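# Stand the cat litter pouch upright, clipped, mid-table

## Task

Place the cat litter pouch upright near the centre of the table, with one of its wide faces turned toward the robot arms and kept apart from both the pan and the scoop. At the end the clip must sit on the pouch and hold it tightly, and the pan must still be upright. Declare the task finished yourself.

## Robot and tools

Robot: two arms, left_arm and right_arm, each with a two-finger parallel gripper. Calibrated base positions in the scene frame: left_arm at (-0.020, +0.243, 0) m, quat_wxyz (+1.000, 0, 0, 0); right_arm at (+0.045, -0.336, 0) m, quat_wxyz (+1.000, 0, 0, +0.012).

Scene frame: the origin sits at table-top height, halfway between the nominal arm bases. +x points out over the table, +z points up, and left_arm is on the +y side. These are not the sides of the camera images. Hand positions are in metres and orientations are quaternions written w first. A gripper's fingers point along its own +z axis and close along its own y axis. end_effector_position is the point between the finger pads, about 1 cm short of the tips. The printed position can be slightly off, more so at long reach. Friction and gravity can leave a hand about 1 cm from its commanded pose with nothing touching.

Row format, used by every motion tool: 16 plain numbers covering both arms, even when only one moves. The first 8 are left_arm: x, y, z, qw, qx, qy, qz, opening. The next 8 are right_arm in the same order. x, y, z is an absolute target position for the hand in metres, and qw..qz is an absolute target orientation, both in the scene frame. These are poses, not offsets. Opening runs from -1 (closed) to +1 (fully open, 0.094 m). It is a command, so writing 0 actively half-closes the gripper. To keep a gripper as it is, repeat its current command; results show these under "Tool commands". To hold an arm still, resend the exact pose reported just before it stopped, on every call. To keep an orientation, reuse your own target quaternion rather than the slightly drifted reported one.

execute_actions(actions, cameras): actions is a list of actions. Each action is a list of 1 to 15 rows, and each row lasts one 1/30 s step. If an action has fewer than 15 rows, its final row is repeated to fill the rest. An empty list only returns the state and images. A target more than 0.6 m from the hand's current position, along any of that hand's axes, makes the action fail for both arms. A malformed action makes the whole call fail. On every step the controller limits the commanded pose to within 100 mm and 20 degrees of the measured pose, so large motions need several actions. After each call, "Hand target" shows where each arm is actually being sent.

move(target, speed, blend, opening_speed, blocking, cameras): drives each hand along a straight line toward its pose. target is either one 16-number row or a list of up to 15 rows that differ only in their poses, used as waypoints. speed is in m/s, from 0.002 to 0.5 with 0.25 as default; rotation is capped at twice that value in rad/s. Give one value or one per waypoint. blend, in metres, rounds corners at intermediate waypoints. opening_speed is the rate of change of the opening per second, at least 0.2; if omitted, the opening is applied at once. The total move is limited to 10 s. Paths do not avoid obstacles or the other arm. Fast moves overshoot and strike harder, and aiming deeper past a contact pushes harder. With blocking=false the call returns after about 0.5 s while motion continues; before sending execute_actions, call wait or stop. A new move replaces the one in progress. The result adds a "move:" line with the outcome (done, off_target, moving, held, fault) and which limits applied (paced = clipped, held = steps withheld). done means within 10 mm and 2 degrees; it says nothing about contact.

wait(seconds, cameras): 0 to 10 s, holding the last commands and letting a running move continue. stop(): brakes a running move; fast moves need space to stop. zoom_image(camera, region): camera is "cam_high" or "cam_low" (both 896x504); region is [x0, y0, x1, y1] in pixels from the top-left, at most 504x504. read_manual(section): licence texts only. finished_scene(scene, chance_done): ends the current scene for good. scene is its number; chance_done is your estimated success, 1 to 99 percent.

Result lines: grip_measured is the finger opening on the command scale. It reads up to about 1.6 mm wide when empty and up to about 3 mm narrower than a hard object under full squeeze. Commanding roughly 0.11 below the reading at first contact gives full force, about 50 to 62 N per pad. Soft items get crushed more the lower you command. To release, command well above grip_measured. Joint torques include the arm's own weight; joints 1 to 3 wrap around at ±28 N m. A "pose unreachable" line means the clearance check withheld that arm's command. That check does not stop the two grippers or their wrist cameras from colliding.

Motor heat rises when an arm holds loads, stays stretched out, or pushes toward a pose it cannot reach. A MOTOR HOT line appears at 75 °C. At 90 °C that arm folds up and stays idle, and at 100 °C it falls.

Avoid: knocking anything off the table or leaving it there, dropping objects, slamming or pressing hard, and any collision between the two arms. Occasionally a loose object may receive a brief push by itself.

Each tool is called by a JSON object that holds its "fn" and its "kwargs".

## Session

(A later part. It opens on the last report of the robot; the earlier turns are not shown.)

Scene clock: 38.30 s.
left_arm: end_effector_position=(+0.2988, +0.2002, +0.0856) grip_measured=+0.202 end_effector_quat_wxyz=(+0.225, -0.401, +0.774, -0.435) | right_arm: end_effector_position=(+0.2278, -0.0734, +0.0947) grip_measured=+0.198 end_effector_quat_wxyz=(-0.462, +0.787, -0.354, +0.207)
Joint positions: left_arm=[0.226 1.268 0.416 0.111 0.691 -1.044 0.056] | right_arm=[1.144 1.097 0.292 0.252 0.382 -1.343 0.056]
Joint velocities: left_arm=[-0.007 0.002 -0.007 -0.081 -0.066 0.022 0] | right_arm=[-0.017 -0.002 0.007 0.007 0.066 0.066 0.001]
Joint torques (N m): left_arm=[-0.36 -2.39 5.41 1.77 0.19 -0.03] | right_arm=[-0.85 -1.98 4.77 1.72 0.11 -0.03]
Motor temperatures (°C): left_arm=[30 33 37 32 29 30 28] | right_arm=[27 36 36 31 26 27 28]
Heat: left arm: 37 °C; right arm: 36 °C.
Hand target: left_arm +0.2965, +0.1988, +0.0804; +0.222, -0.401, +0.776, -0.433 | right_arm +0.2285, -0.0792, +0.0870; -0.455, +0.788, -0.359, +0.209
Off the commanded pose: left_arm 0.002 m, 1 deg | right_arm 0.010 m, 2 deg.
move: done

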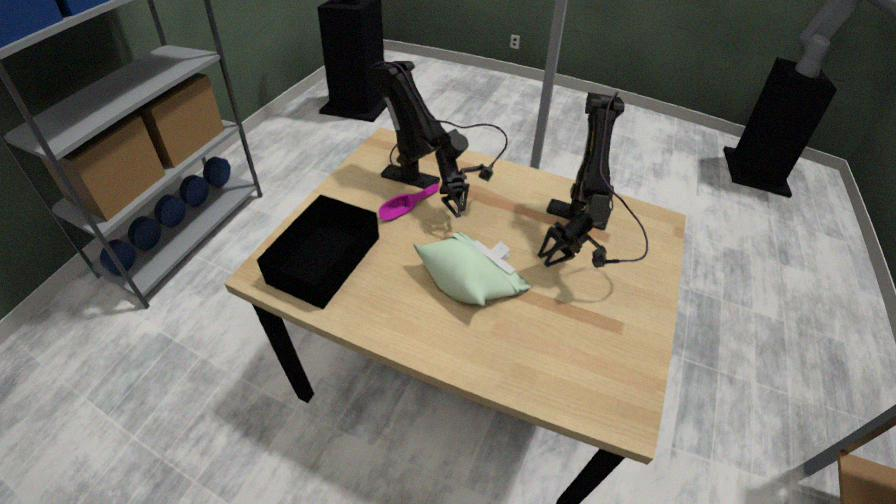

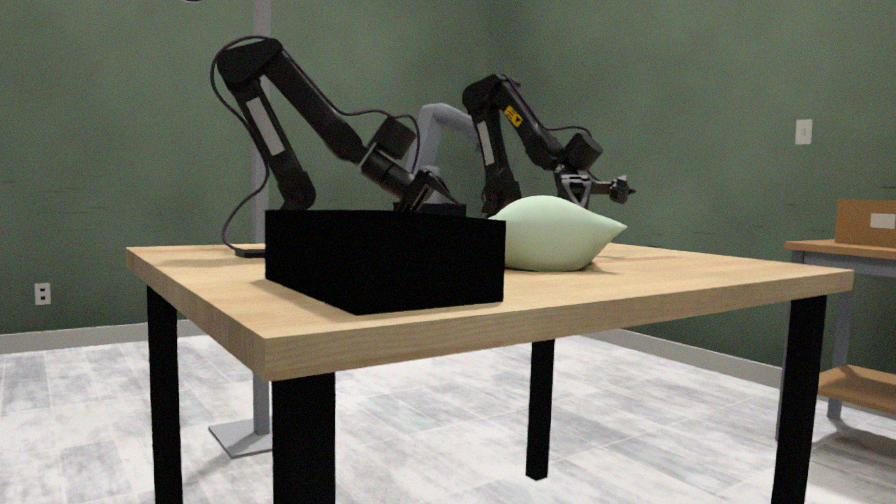

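{"fn": "move", "kwargs": {"target": [[0.2988, 0.2002, 0.0856, 0.225, -0.401, 0.774, -0.435, 0.2, 0.25, -0.11, 0.2, 0.0, -0.2588, 0.9659, 0.0, -1.0], [0.2988, 0.2002, 0.0856, 0.225, -0.401, 0.774, -0.435, 0.2, 0.372, -0.145, 0.13, 0.0, -0.2588, 0.9659, 0.0, -1.0]], "speed": 0.25, "blend": [0.03, 0]}}

{"fn": "zoom_image", "kwargs": {"camera": "cam_high", "region": [380, 150, 540, 310]}}

{"fn": "zoom_image", "kwargs": {"camera": "cam_low", "region": [440, 130, 660, 290]}}

Scene clock: 49.83 s.
left_arm: end_effector_position=(+0.2989, +0.2003, +0.0857) grip_measured=+0.202 end_effector_quat_wxyz=(+0.225, -0.402, +0.774, -0.436) | right_arm: end_effector_position=(+0.3657, -0.1550, +0.1233) grip_measured=-0.992 end_effector_quat_wxyz=(-0.011, -0.247, +0.969, -0.008)
Joint positions: left_arm=[0.226 1.268 0.416 0.112 0.691 -1.047 0.056] | right_arm=[0.491 1.971 1.77 -1.395 0.009 0.016 0]
Joint velocities: left_arm=[0.002 0.007 -0.012 0.022 -0.022 -0.022 0] | right_arm=[0.007 -0.022 0.002 -0.051 0.022 0.007 0]
Joint torques (N m): left_arm=[-0.06 -3.06 6.5 1.62 0.23 0.02] | right_arm=[-0.03 -8.75 8.14 0.25 -0.13 -0.14]
Motor temperatures (°C): left_arm=[30 33 38 33 29 30 28] | right_arm=[27 36 36 33 26 27 28]
Heat: left arm: 38 °C; right arm: 36 °C.
Hand target: left_arm +0.2988, +0.2002, +0.0856; +0.225, -0.401, +0.774, -0.435 | right_arm +0.3742, -0.1479, +0.1268; +0.005, -0.251, +0.968, +0.000
Off the commanded pose: left_arm 0.000 m, 0 deg | right_arm 0.014 m, 2 deg.
move: off_target (right_arm)

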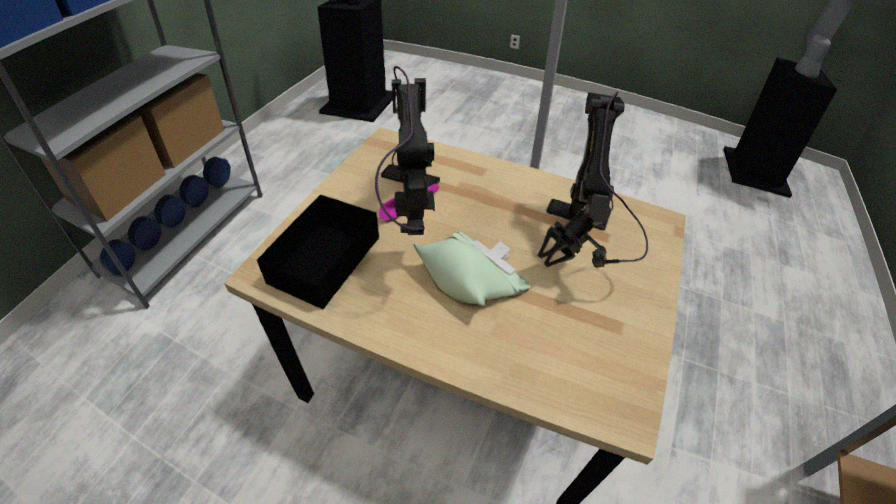

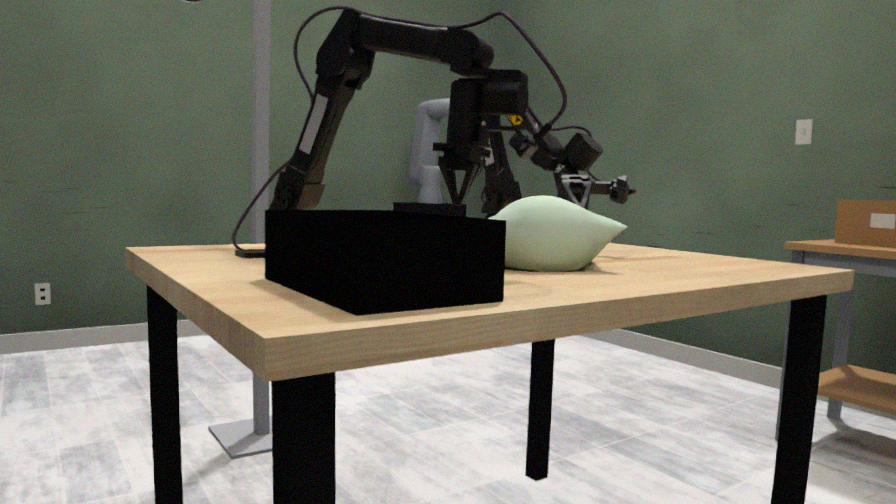

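Scaled by 3.150.

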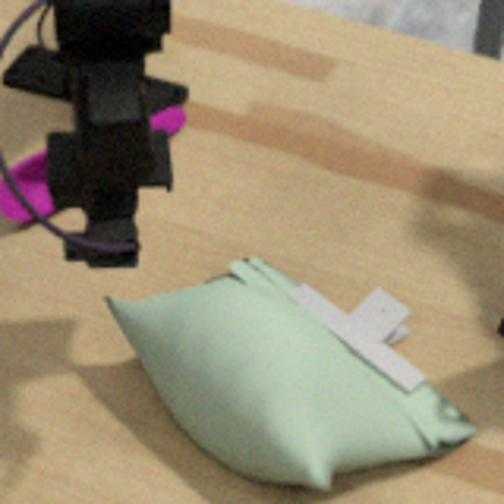

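Scaled by 2.291.

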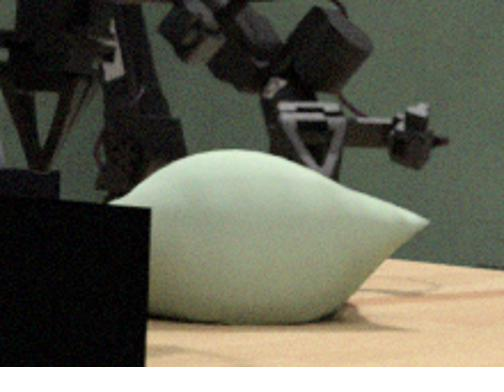

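{"fn": "move", "kwargs": {"target": [[0.2988, 0.2002, 0.0856, 0.225, -0.401, 0.774, -0.435, 0.2, 0.391, -0.122, 0.11, 0.0, -0.2588, 0.9659, 0.0, -1.0], [0.2988, 0.2002, 0.0856, 0.225, -0.401, 0.774, -0.435, 0.2, 0.391, -0.122, 0.085, 0.0, -0.2588, 0.9659, 0.0, -1.0]], "speed": [0.1, 0.05]}}

{"fn": "zoom_image", "kwargs": {"camera": "cam_high", "region": [380, 150, 540, 310]}}

{"fn": "zoom_image", "kwargs": {"camera": "cam_low", "region": [440, 130, 660, 290]}}

Scene clock: 51.70 s.
left_arm: end_effector_position=(+0.2989, +0.2003, +0.0857) grip_measured=+0.202 end_effector_quat_wxyz=(+0.225, -0.402, +0.774, -0.436) | right_arm: end_effector_position=(+0.3927, -0.1245, +0.0953) grip_measured=-0.992 end_effector_quat_wxyz=(+0.007, -0.260, +0.966, -0.001)
Joint positions: left_arm=[0.226 1.268 0.416 0.112 0.691 -1.047 0.056] | right_arm=[0.522 2.093 1.837 -1.302 0.005 0.019 0]
Joint velocities: left_arm=[-0.007 -0.022 0.002 -0.007 -0.037 -0.022 -0.001] | right_arm=[-0.007 0.002 0.012 -0.051 0.007 0.022 0.001]
Joint torques (N m): left_arm=[0.02 -2.89 6.52 1.59 0.23 0.09] | right_arm=[0.18 -9.51 4.45 0.36 -0.08 0.03]
Motor temperatures (°C): left_arm=[30 33 38 33 29 30 28] | right_arm=[27 37 36 33 26 27 28]
Heat: left arm: 38 °C; right arm: 37 °C.
Hand target: left_arm +0.2988, +0.2002, +0.0856; +0.225, -0.401, +0.774, -0.435 | right_arm +0.3911, -0.1224, +0.0850; -0.001, -0.259, +0.966, +0.000
Off the commanded pose: left_arm 0.000 m, 0 deg | right_arm 0.011 m, 1 deg.
move: off_target (right_arm)

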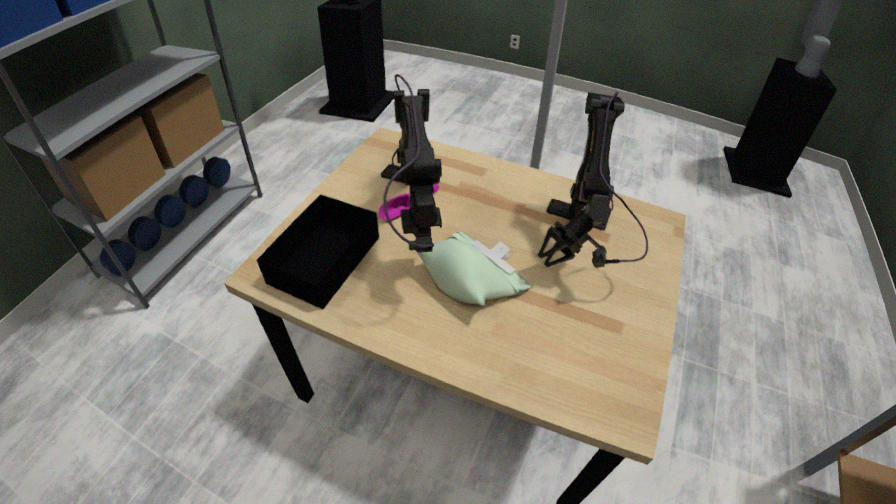

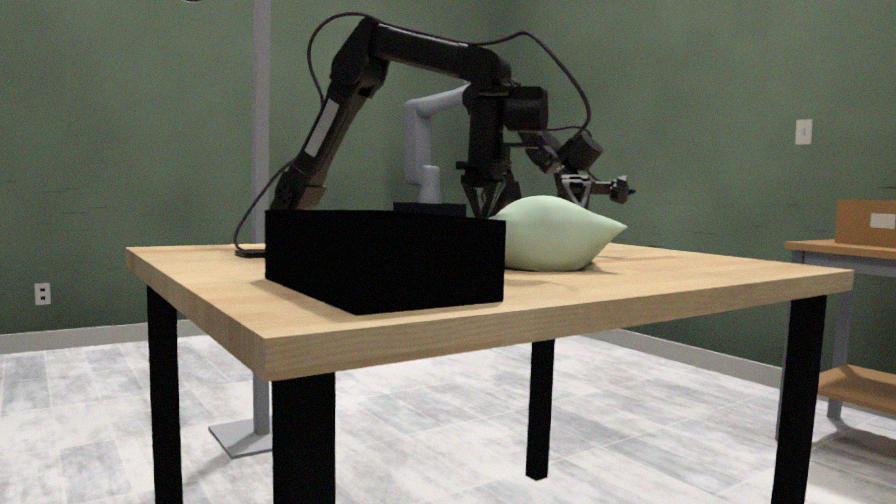

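Scaled by 3.150.

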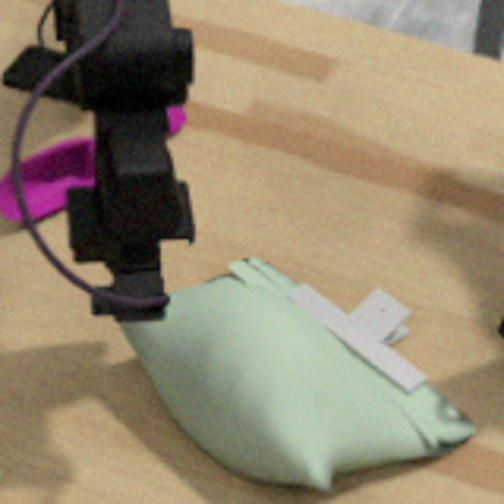

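Scaled by 2.291.

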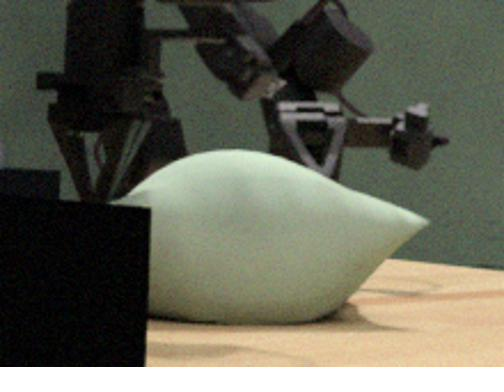

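{"fn": "move", "kwargs": {"target": [[0.2988, 0.2002, 0.0856, 0.225, -0.401, 0.774, -0.435, 0.2, 0.391, -0.122, 0.07, 0.0, -0.2588, 0.9659, 0.0, -1.0]], "speed": [0.05]}}

{"fn": "zoom_image", "kwargs": {"camera": "cam_high", "region": [380, 150, 540, 310]}}

{"fn": "zoom_image", "kwargs": {"camera": "cam_low", "region": [440, 130, 660, 290]}}

Scene clock: 52.57 s.
left_arm: end_effector_position=(+0.2989, +0.2003, +0.0857) grip_measured=+0.202 end_effector_quat_wxyz=(+0.225, -0.402, +0.774, -0.436) | right_arm: end_effector_position=(+0.3870, -0.1272, +0.0819) grip_measured=-0.992 end_effector_quat_wxyz=(-0.004, -0.259, +0.966, -0.002)
Joint positions: left_arm=[0.226 1.268 0.416 0.112 0.691 -1.047 0.056] | right_arm=[0.522 2.093 1.784 -1.272 0.001 0.021 0]
Joint velocities: left_arm=[-0.007 -0.007 -0.022 0.022 0.037 0.007 0.001] | right_arm=[0.002 0.017 0.007 0.007 -0.051 -0.007 0]
Joint torques (N m): left_arm=[-0.03 -2.93 6.52 1.63 0.26 0.06] | right_arm=[0.42 -9.16 4.56 0.52 -0.04 0.06]
Motor temperatures (°C): left_arm=[30 33 38 33 29 30 28] | right_arm=[27 37 36 32 26 27 28]
Heat: left arm: 38 °C; right arm: 37 °C.
Hand target: left_arm +0.2988, +0.2002, +0.0856; +0.225, -0.401, +0.774, -0.435 | right_arm +0.3907, -0.1221, +0.0702; +0.000, -0.259, +0.966, +0.000
Off the commanded pose: left_arm 0.000 m, 0 deg | right_arm 0.014 m, 1 deg.
move: off_target (right_arm)

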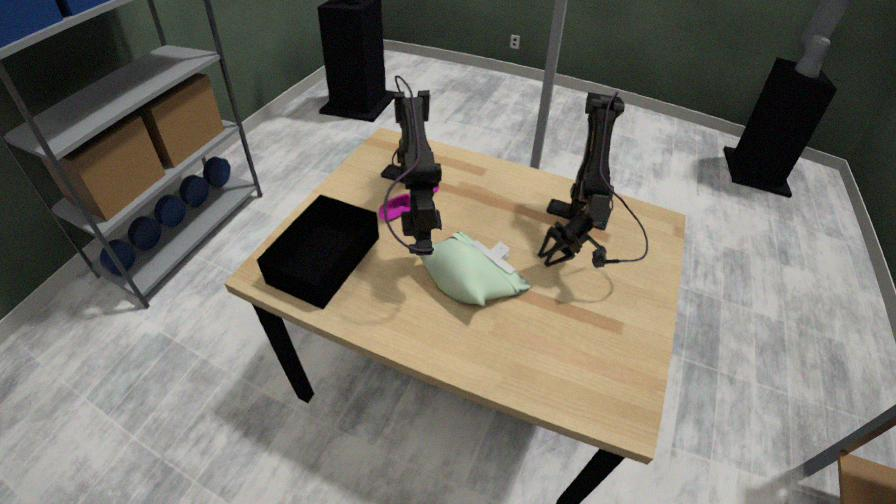

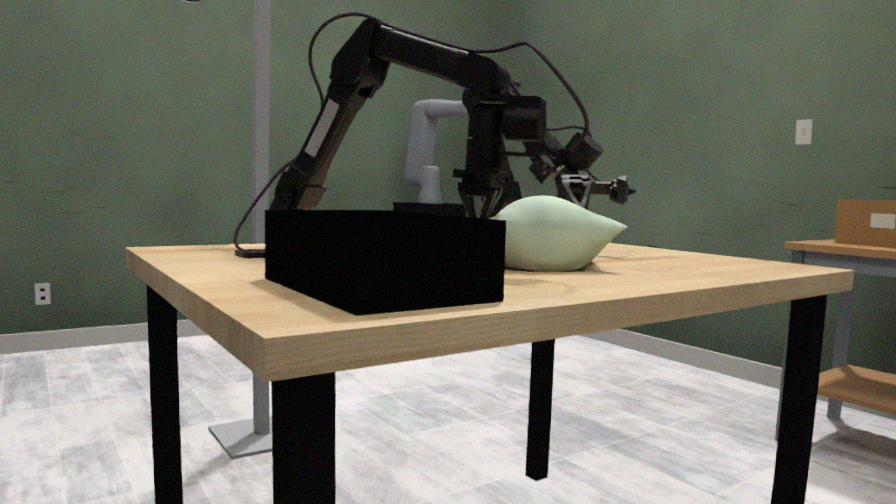

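Scaled by 3.150.

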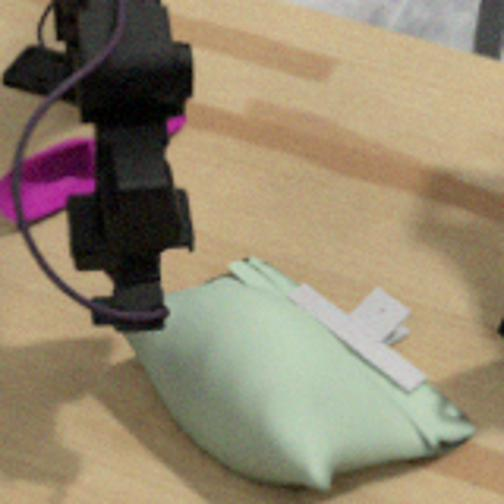

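Scaled by 2.291.

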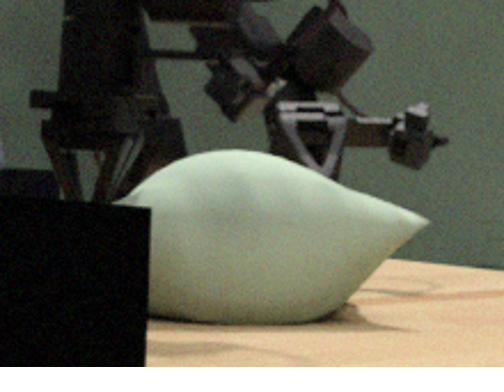

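{"fn": "move", "kwargs": {"target": [[0.2988, 0.2002, 0.0856, 0.225, -0.401, 0.774, -0.435, 0.2, 0.393, -0.120, 0.055, 0.0, -0.2588, 0.9659, 0.0, -1.0]], "speed": [0.05]}}

{"fn": "zoom_image", "kwargs": {"camera": "cam_high", "region": [380, 150, 540, 310]}}

{"fn": "zoom_image", "kwargs": {"camera": "cam_low", "region": [440, 130, 660, 290]}}

Scene clock: 53.53 s.
left_arm: end_effector_position=(+0.2989, +0.2003, +0.0857) grip_measured=+0.202 end_effector_quat_wxyz=(+0.225, -0.402, +0.774, -0.436) | right_arm: end_effector_position=(+0.3842, -0.1282, +0.0693) grip_measured=-0.992 end_effector_quat_wxyz=(-0.014, -0.259, +0.966, -0.003)
Joint positions: left_arm=[0.226 1.268 0.416 0.112 0.691 -1.047 0.056] | right_arm=[0.522 2.105 1.752 -1.247 -0.002 0.022 0]
Joint velocities: left_arm=[-0.012 0.002 -0.007 -0.051 0.022 0.051 0.001] | right_arm=[0.017 0.007 -0.007 0.007 -0.095 0.007 0]
Joint torques (N m): left_arm=[0.09 -2.91 6.63 1.61 0.25 0.05] | right_arm=[0.36 -8.87 4.7 0.72 -0.04 0.06]
Motor temperatures (°C): left_arm=[30 33 38 33 29 30 28] | right_arm=[27 37 36 32 26 27 28]
Heat: left arm: 38 °C; right arm: 37 °C.
Hand target: left_arm +0.2988, +0.2002, +0.0856; +0.225, -0.401, +0.774, -0.435 | right_arm +0.3924, -0.1204, +0.0557; -0.001, -0.259, +0.966, +0.000
Off the commanded pose: left_arm 0.000 m, 0 deg | right_arm 0.019 m, 2 deg.
move: off_target (right_arm)

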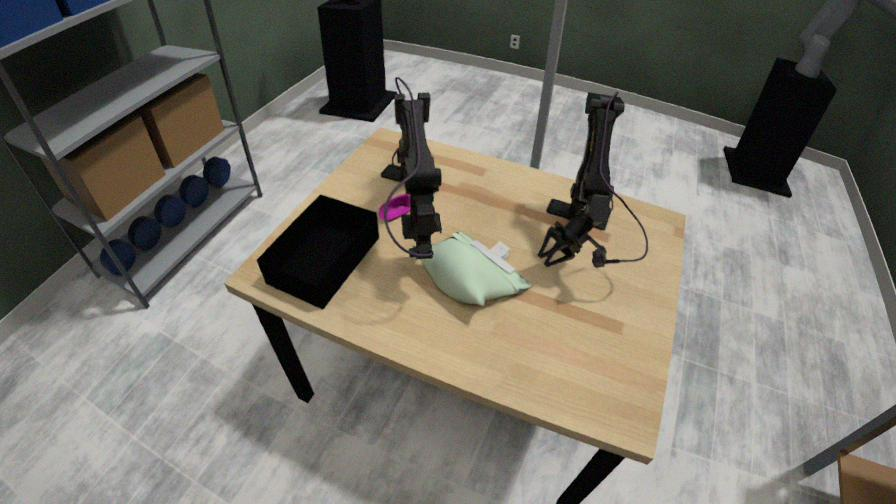

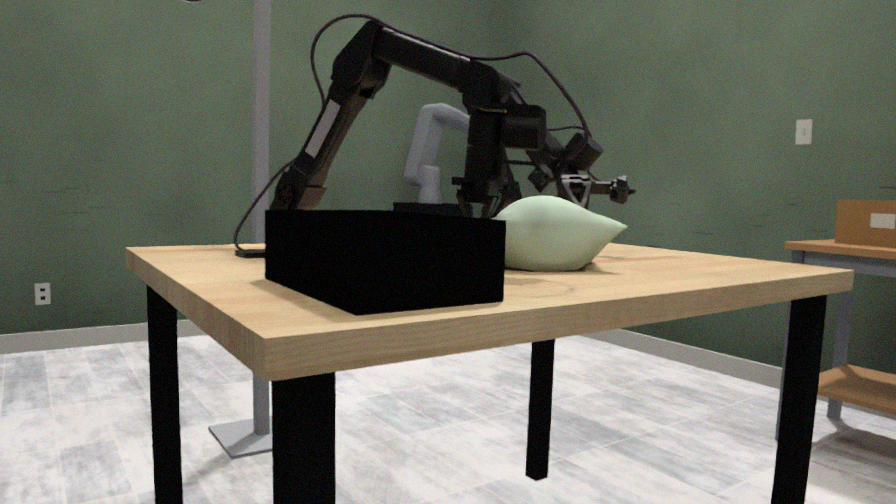

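Scaled by 3.150.

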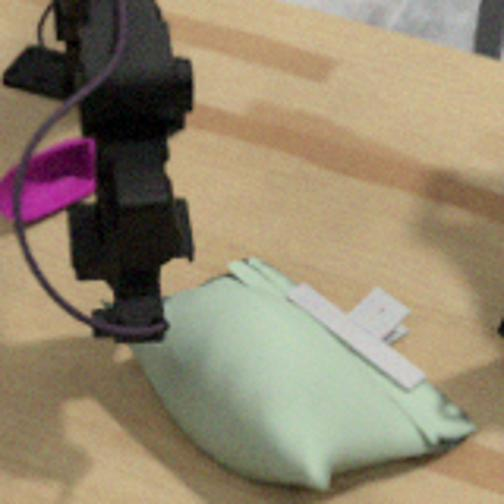

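Scaled by 2.291.

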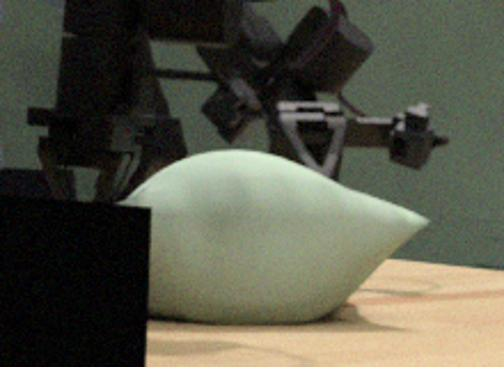

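{"fn": "move", "kwargs": {"target": [[0.2988, 0.2002, 0.0856, 0.225, -0.401, 0.774, -0.435, 0.2, 0.395, -0.118, 0.040, 0.0, -0.2588, 0.9659, 0.0, -1.0]], "speed": [0.05]}}

{"fn": "zoom_image", "kwargs": {"camera": "cam_high", "region": [380, 150, 540, 310]}}

{"fn": "zoom_image", "kwargs": {"camera": "cam_low", "region": [440, 130, 660, 290]}}

Scene clock: 54.40 s.
left_arm: end_effector_position=(+0.2989, +0.2003, +0.0857) grip_measured=+0.202 end_effector_quat_wxyz=(+0.225, -0.402, +0.774, -0.436) | right_arm: end_effector_position=(+0.3817, -0.1279, +0.0560) grip_measured=-0.992 end_effector_quat_wxyz=(-0.023, -0.259, +0.965, -0.005)
Joint positions: left_arm=[0.226 1.268 0.416 0.112 0.691 -1.047 0.056] | right_arm=[0.525 2.122 1.726 -1.22 -0.003 0.024 0]
Joint velocities: left_arm=[-0.002 0.007 -0.002 0.081 0.037 -0.022 -0.001] | right_arm=[0.002 -0.002 -0.002 0.037 0.037 0.022 0]
Joint torques (N m): left_arm=[-0.16 -2.96 6.49 1.65 0.23 0.03] | right_arm=[0.27 -8.53 4.72 0.86 -0.02 0.07]
Motor temperatures (°C): left_arm=[30 33 38 33 29 30 28] | right_arm=[27 37 36 32 26 27 28]
Heat: left arm: 38 °C; right arm: 37 °C.
Hand target: left_arm +0.2988, +0.2002, +0.0856; +0.225, -0.401, +0.774, -0.435 | right_arm +0.3941, -0.1188, +0.0410; -0.001, -0.259, +0.966, +0.000
Off the commanded pose: left_arm 0.000 m, 0 deg | right_arm 0.023 m, 3 deg.
move: off_target (right_arm)

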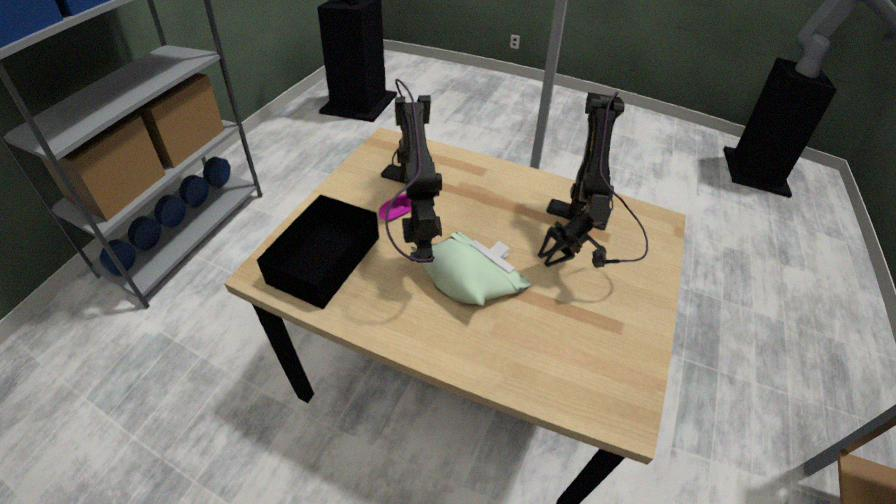

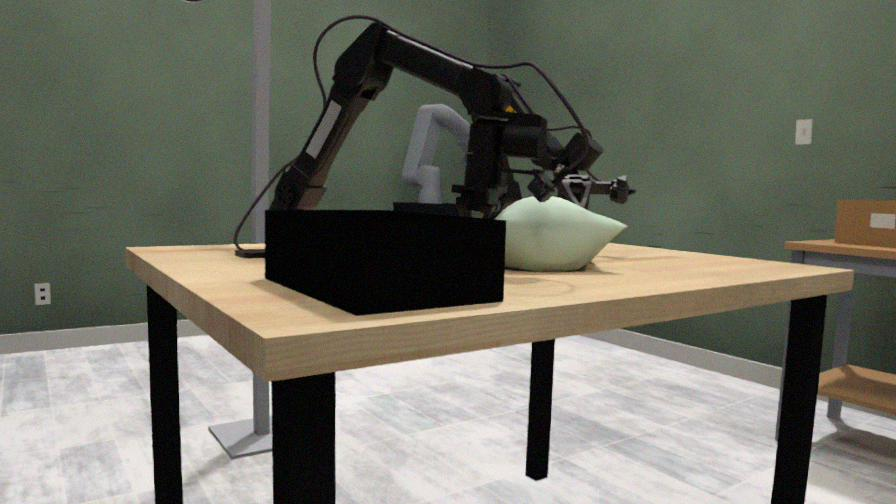

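Scaled by 3.150.

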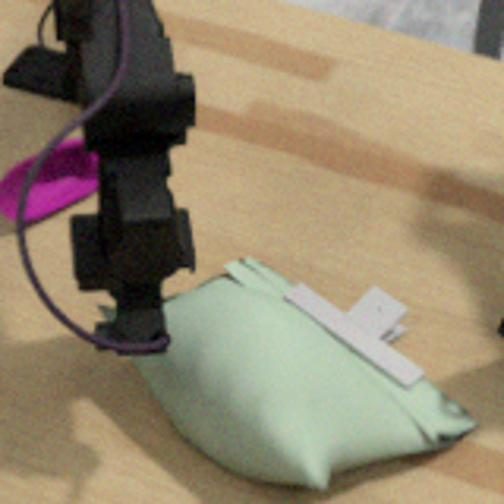

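Scaled by 2.291.

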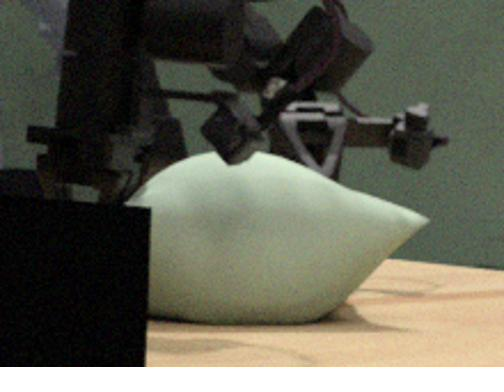

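{"fn": "move", "kwargs": {"target": [[0.2988, 0.2002, 0.0856, 0.225, -0.401, 0.774, -0.435, 0.2, 0.365, -0.145, 0.15, 0.0, -0.2588, 0.9659, 0.0, -1.0], [0.30, 0.21, 0.075, 0.1710, -0.2962, 0.8138, -0.4699, 0.2, 0.21, -0.10, 0.14, 0.25, -0.70, 0.65, -0.16, 0.2], [0.316, 0.194, 0.050, 0.1710, -0.2962, 0.8138, -0.4699, 0.2, 0.214, -0.068, 0.055, 0.4193, -0.7263, 0.4717, -0.2723, 0.2]], "speed": [0.1, 0.25, 0.12], "blend": [0.02, 0.02, 0]}}

{"fn": "zoom_image", "kwargs": {"camera": "cam_high", "region": [400, 180, 500, 280]}}

{"fn": "zoom_image", "kwargs": {"camera": "cam_high", "region": [480, 210, 580, 310]}}

{"fn": "zoom_image", "kwargs": {"camera": "cam_low", "region": [440, 130, 660, 290]}}

every target must give the same right_gripper/opening; nothing of the call was run
Scene clock: 56.90 s.
left_arm: end_effector_position=(+0.2989, +0.2003, +0.0857) grip_measured=+0.202 end_effector_quat_wxyz=(+0.225, -0.402, +0.773, -0.436) | right_arm: end_effector_position=(+0.3817, -0.1279, +0.0560) grip_measured=-0.992 end_effector_quat_wxyz=(-0.023, -0.259, +0.966, -0.005)
Joint positions: left_arm=[0.226 1.268 0.416 0.112 0.691 -1.048 0.056] | right_arm=[0.525 2.122 1.726 -1.22 -0.003 0.025 0]
Joint velocities: left_arm=[0.012 -0.002 -0.002 0.007 -0.007 0.007 0] | right_arm=[-0.007 0.002 0.002 0.007 -0.051 0.007 -0.002]
Joint torques (N m): left_arm=[-0.02 -3.02 6.58 1.66 0.25 0.05] | right_arm=[0.18 -8.55 4.34 0.9 -0.01 0.05]
Motor temperatures (°C): left_arm=[30 33 38 34 29 30 28] | right_arm=[27 37 36 32 26 27 28]
Heat: left arm: 38 °C; right arm: 37 °C.
Hand target: left_arm +0.2988, +0.2002, +0.0856; +0.225, -0.401, +0.774, -0.435 | right_arm +0.3941, -0.1188, +0.0410; -0.001, -0.259, +0.966, +0.000
Tool commands: left_gripper/opening=+0.2 right_gripper/opening=-1.0
Off the commanded pose: left_arm 0.000 m, 0 deg | right_arm 0.023 m, 3 deg.

Scaled by 5.040.

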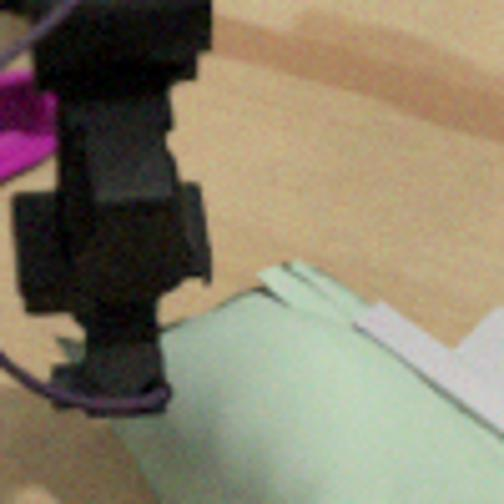

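Scaled by 5.040.

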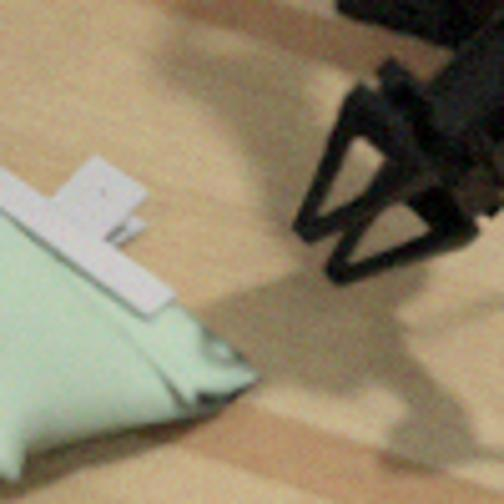

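Scaled by 2.291.

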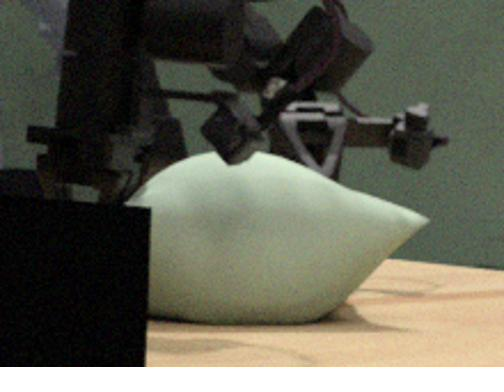

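{"fn": "move", "kwargs": {"target": [[0.2988, 0.2002, 0.0856, 0.225, -0.401, 0.774, -0.435, 0.2, 0.37, -0.15, 0.15, 0.0, -0.2588, 0.9659, 0.0, -1.0]], "speed": [0.12], "cameras": []}}

{"fn": "move", "kwargs": {"target": [[0.30, 0.21, 0.075, 0.1710, -0.2962, 0.8138, -0.4699, 0.2, 0.21, -0.10, 0.14, 0.25, -0.70, 0.65, -0.16, 0.2], [0.316, 0.194, 0.050, 0.1710, -0.2962, 0.8138, -0.4699, 0.2, 0.214, -0.068, 0.055, 0.4193, -0.7263, 0.4717, -0.2723, 0.2]], "speed": [0.25, 0.12], "blend": [0.02, 0]}}

{"fn": "zoom_image", "kwargs": {"camera": "cam_high", "region": [400, 180, 500, 280]}}

{"fn": "zoom_image", "kwargs": {"camera": "cam_high", "region": [480, 210, 580, 310]}}

{"fn": "zoom_image", "kwargs": {"camera": "cam_low", "region": [440, 130, 660, 290]}}

Scene clock: 58.83 s.
left_arm: end_effector_position=(+0.2989, +0.2003, +0.0857) grip_measured=+0.202 end_effector_quat_wxyz=(+0.225, -0.402, +0.773, -0.436) | right_arm: end_effector_position=(+0.3648, -0.1490, +0.1366) grip_measured=-0.992 end_effector_quat_wxyz=(-0.019, -0.260, +0.966, -0.003)
Joint positions: left_arm=[0.226 1.268 0.416 0.112 0.691 -1.048 0.056] | right_arm=[0.501 1.998 1.86 -1.472 -0.003 -0.001 0]
Joint velocities: left_arm=[-0.007 -0.022 -0.007 0.007 -0.022 0.007 0] | right_arm=[0.007 0.007 -0.007 0.037 -0.037 -0.007 -0.001]
Joint torques (N m): left_arm=[-0.06 -2.99 6.72 1.6 0.27 0] | right_arm=[-0.9 -11.23 7.69 0 -0.02 -0.12]
Motor temperatures (°C): left_arm=[30 33 39 34 29 30 28] | right_arm=[27 38 36 32 26 27 28]
Heat: left arm: 39 °C; right arm: 38 °C.
Hand target: left_arm +0.2988, +0.2002, +0.0856; +0.225, -0.401, +0.774, -0.435 | right_arm +0.3693, -0.1501, +0.1503; +0.001, -0.259, +0.966, +0.000
Off the commanded pose: left_arm 0.000 m, 0 deg | right_arm 0.014 m, 2 deg.
move: off_target (right_arm)
No camera images: "cameras" was empty.

Scene clock: 64.57 s.
left_arm: end_effector_position=(+0.3179, +0.1965, +0.0567) grip_measured=+0.202 end_effector_quat_wxyz=(+0.175, -0.298, +0.812, -0.470) | right_arm: end_effector_position=(+0.2127, -0.0597, +0.0615) grip_measured=+0.198 end_effector_quat_wxyz=(-0.420, +0.731, -0.471, +0.259)
Joint positions: left_arm=[0.289 1.609 0.574 0.084 0.916 -0.728 0.056] | right_arm=[1.402 1.432 0.421 0.191 0.794 -0.898 0.056]
Joint velocities: left_arm=[0.007 0.002 0.002 0.037 0.022 0.022 -0.001] | right_arm=[-0.007 -0.007 0.017 -0.051 0.007 -0.037 -0.001]
Joint torques (N m): left_arm=[-0.53 -4.33 4.71 1.49 0.36 0.03] | right_arm=[0.46 -3.44 3.78 1.36 0.46 0]
Motor temperatures (°C): left_arm=[30 33 39 34 29 30 28] | right_arm=[27 38 36 32 26 27 28]
Heat: left arm: 39 °C; right arm: 38 °C.
Hand target: left_arm +0.3155, +0.1939, +0.0516; +0.171, -0.297, +0.813, -0.470 | right_arm +0.2114, -0.0646, +0.0559; -0.416, +0.732, -0.469, +0.265
Off the commanded pose: left_arm 0.007 m, 1 deg | right_arm 0.011 m, 2 deg.
move: off_target (right_arm)

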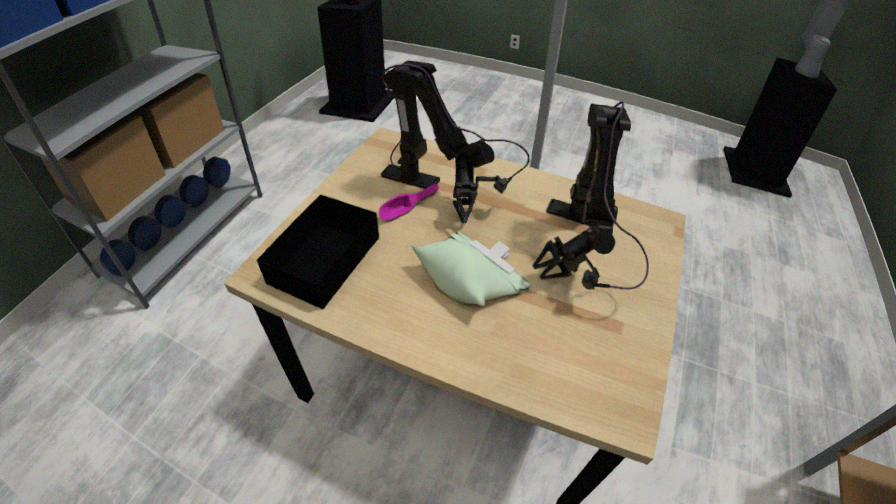

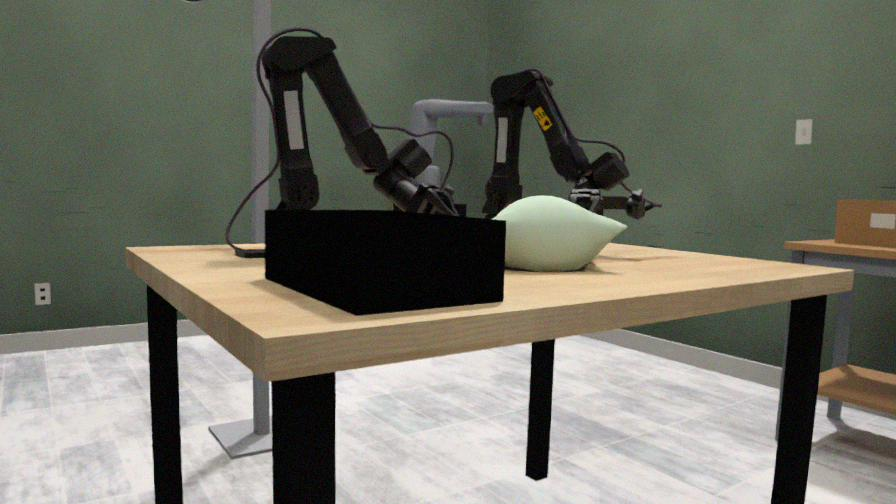

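Scaled by 5.040.

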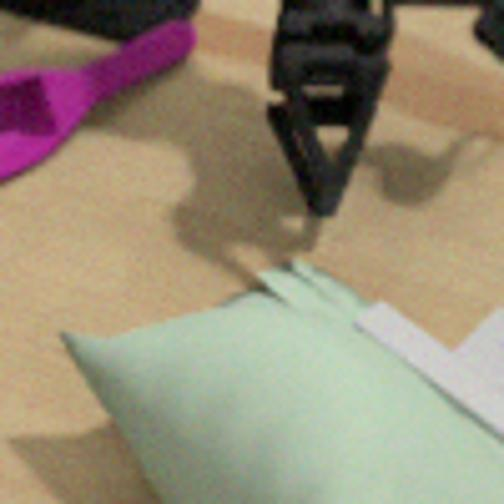

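Scaled by 5.040.

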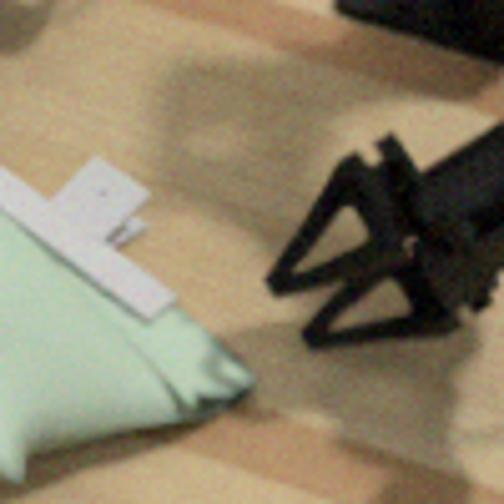

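Scaled by 2.291.

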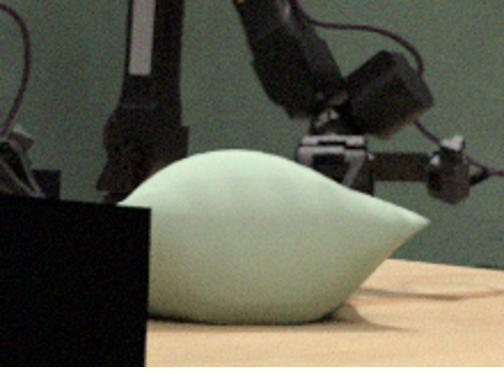

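{"fn": "execute_actions", "kwargs": {"actions": []}}

Scene clock: 65.57 s.
left_arm: end_effector_position=(+0.3179, +0.1965, +0.0567) grip_measured=+0.202 end_effector_quat_wxyz=(+0.175, -0.298, +0.812, -0.470) | right_arm: end_effector_position=(+0.2127, -0.0596, +0.0616) grip_measured=+0.198 end_effector_quat_wxyz=(-0.420, +0.731, -0.471, +0.259)
Joint positions: left_arm=[0.289 1.609 0.574 0.084 0.916 -0.728 0.056] | right_arm=[1.402 1.432 0.421 0.192 0.794 -0.898 0.056]
Joint velocities: left_arm=[0.022 0.007 0.007 0.007 -0.081 -0.037 0] | right_arm=[-0.002 0.012 0.007 0.051 0.081 0.022 -0.001]
Joint torques (N m): left_arm=[-0.58 -4.29 4.66 1.49 0.38 0.03] | right_arm=[0.62 -3.45 4.04 1.35 0.42 0]
Motor temperatures (°C): left_arm=[30 33 38 34 29 30 28] | right_arm=[27 38 36 32 26 27 28]
Heat: left arm: 38 °C; right arm: 38 °C.
Hand target: left_arm +0.3154, +0.1939, +0.0516; +0.171, -0.297, +0.813, -0.470 | right_arm +0.2114, -0.0646, +0.0559; -0.416, +0.732, -0.470, +0.265
Tool commands: left_gripper/opening=+0.2 right_gripper/opening=+0.2
Off the commanded pose: left_arm 0.007 m, 1 deg | right_arm 0.011 m, 2 deg.

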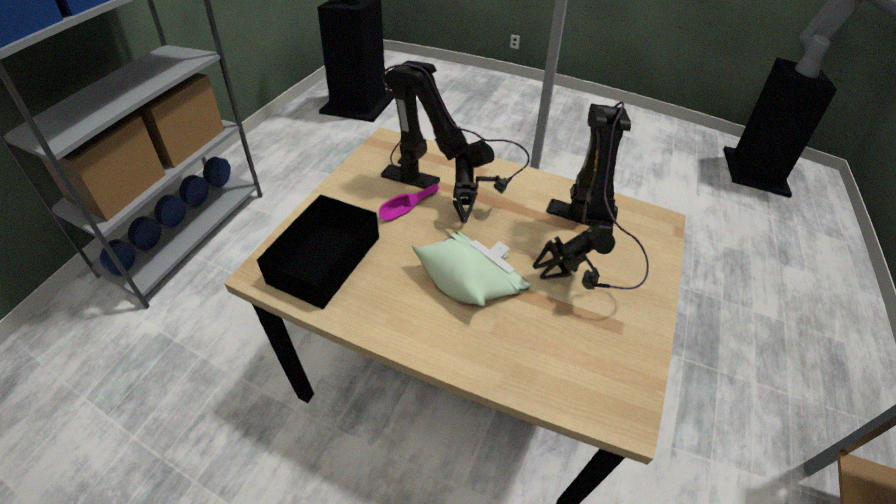

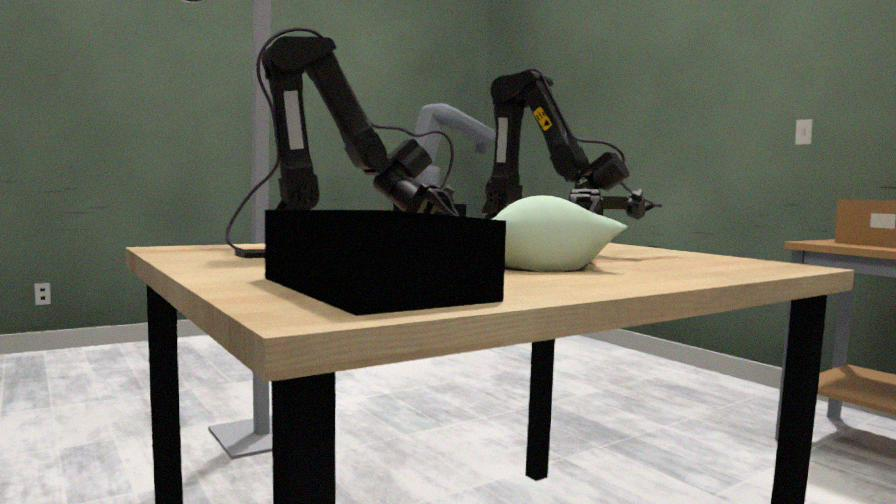

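{"fn": "zoom_image", "kwargs": {"camera": "cam_high", "region": [400, 190, 600, 310]}}

{"fn": "zoom_image", "kwargs": {"camera": "cam_low", "region": [400, 150, 680, 300]}}

Scaled by 2.520.

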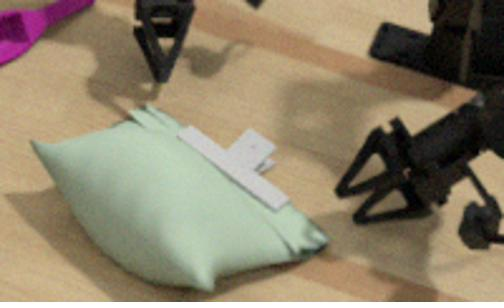

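Scaled by 1.800.

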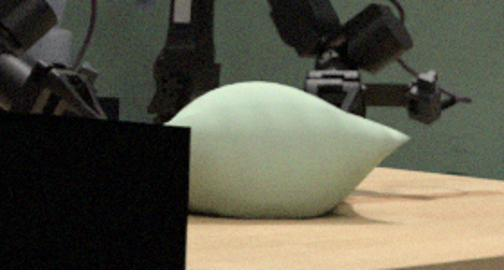

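{"fn": "move", "kwargs": {"target": [0.316, 0.191, 0.029, 0.1710, -0.2962, 0.8138, -0.4699, 0.2, 0.217, -0.076, 0.030, 0.4193, -0.7263, 0.4717, -0.2723, 0.2], "speed": 0.05}}

Scene clock: 67.27 s.
left_arm: end_effector_position=(+0.3185, +0.1936, +0.0343) grip_measured=+0.201 end_effector_quat_wxyz=(+0.176, -0.297, +0.812, -0.470) | right_arm: end_effector_position=(+0.2155, -0.0689, +0.0362) grip_measured=+0.198 end_effector_quat_wxyz=(-0.428, +0.725, -0.469, +0.268)
Joint positions: left_arm=[0.277 1.698 0.537 0.221 0.91 -0.739 0.056] | right_arm=[1.395 1.543 0.328 0.423 0.811 -0.922 0.056]
Joint velocities: left_arm=[0.012 -0.002 -0.007 -0.081 0.022 -0.051 0.001] | right_arm=[-0.002 0.012 0.002 0.037 -0.022 0.066 0]
Joint torques (N m): left_arm=[-0.57 -4.41 4.08 1.52 0.39 -0.04] | right_arm=[-0.83 -3.34 3.11 1.4 0.33 0.03]
Motor temperatures (°C): left_arm=[30 33 38 34 29 30 28] | right_arm=[27 38 36 32 26 27 28]
Heat: left arm: 38 °C; right arm: 38 °C.
Hand target: left_arm +0.3154, +0.1910, +0.0291; +0.171, -0.296, +0.814, -0.470 | right_arm +0.2168, -0.0758, +0.0298; -0.419, +0.726, -0.472, +0.272
Off the commanded pose: left_arm 0.006 m, 1 deg | right_arm 0.010 m, 1 deg.
move: done

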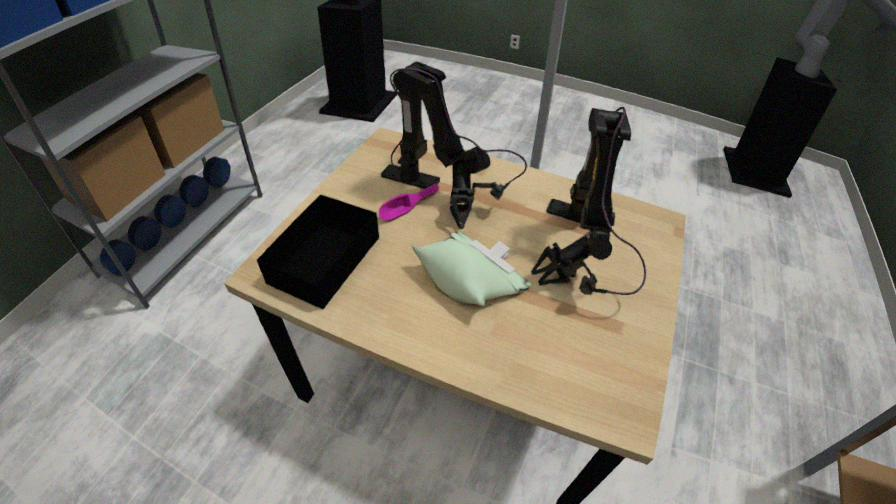

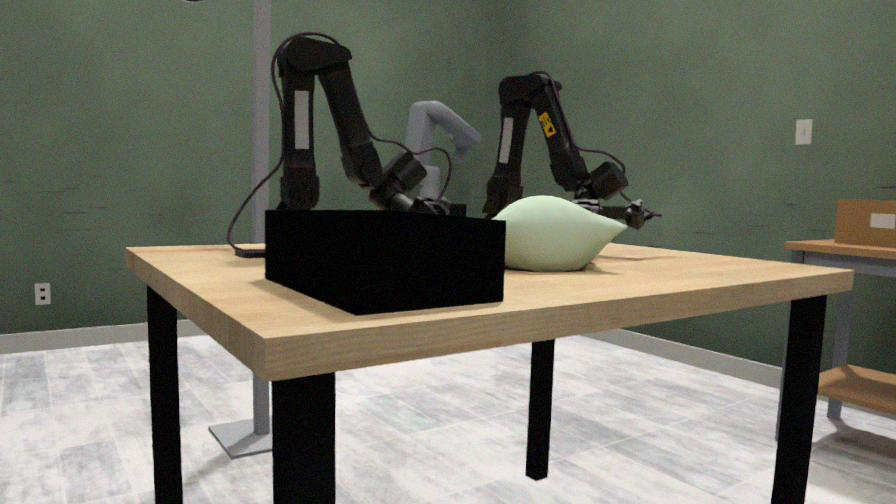

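{"fn": "zoom_image", "kwargs": {"camera": "cam_high", "region": [480, 210, 580, 310]}}

{"fn": "zoom_image", "kwargs": {"camera": "cam_high", "region": [410, 180, 510, 280]}}

Scaled by 5.040.

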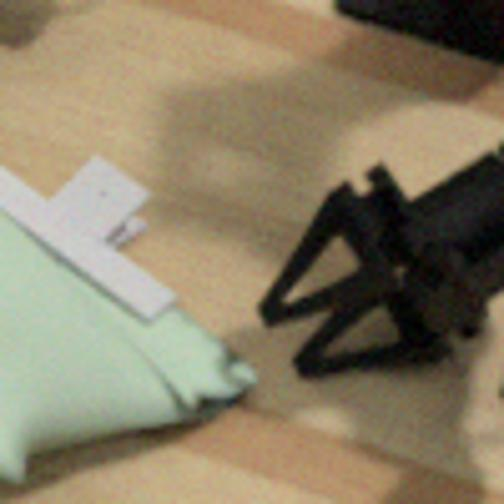

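Scaled by 5.040.

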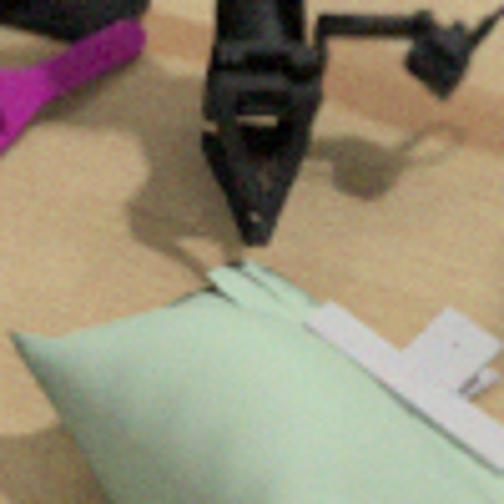

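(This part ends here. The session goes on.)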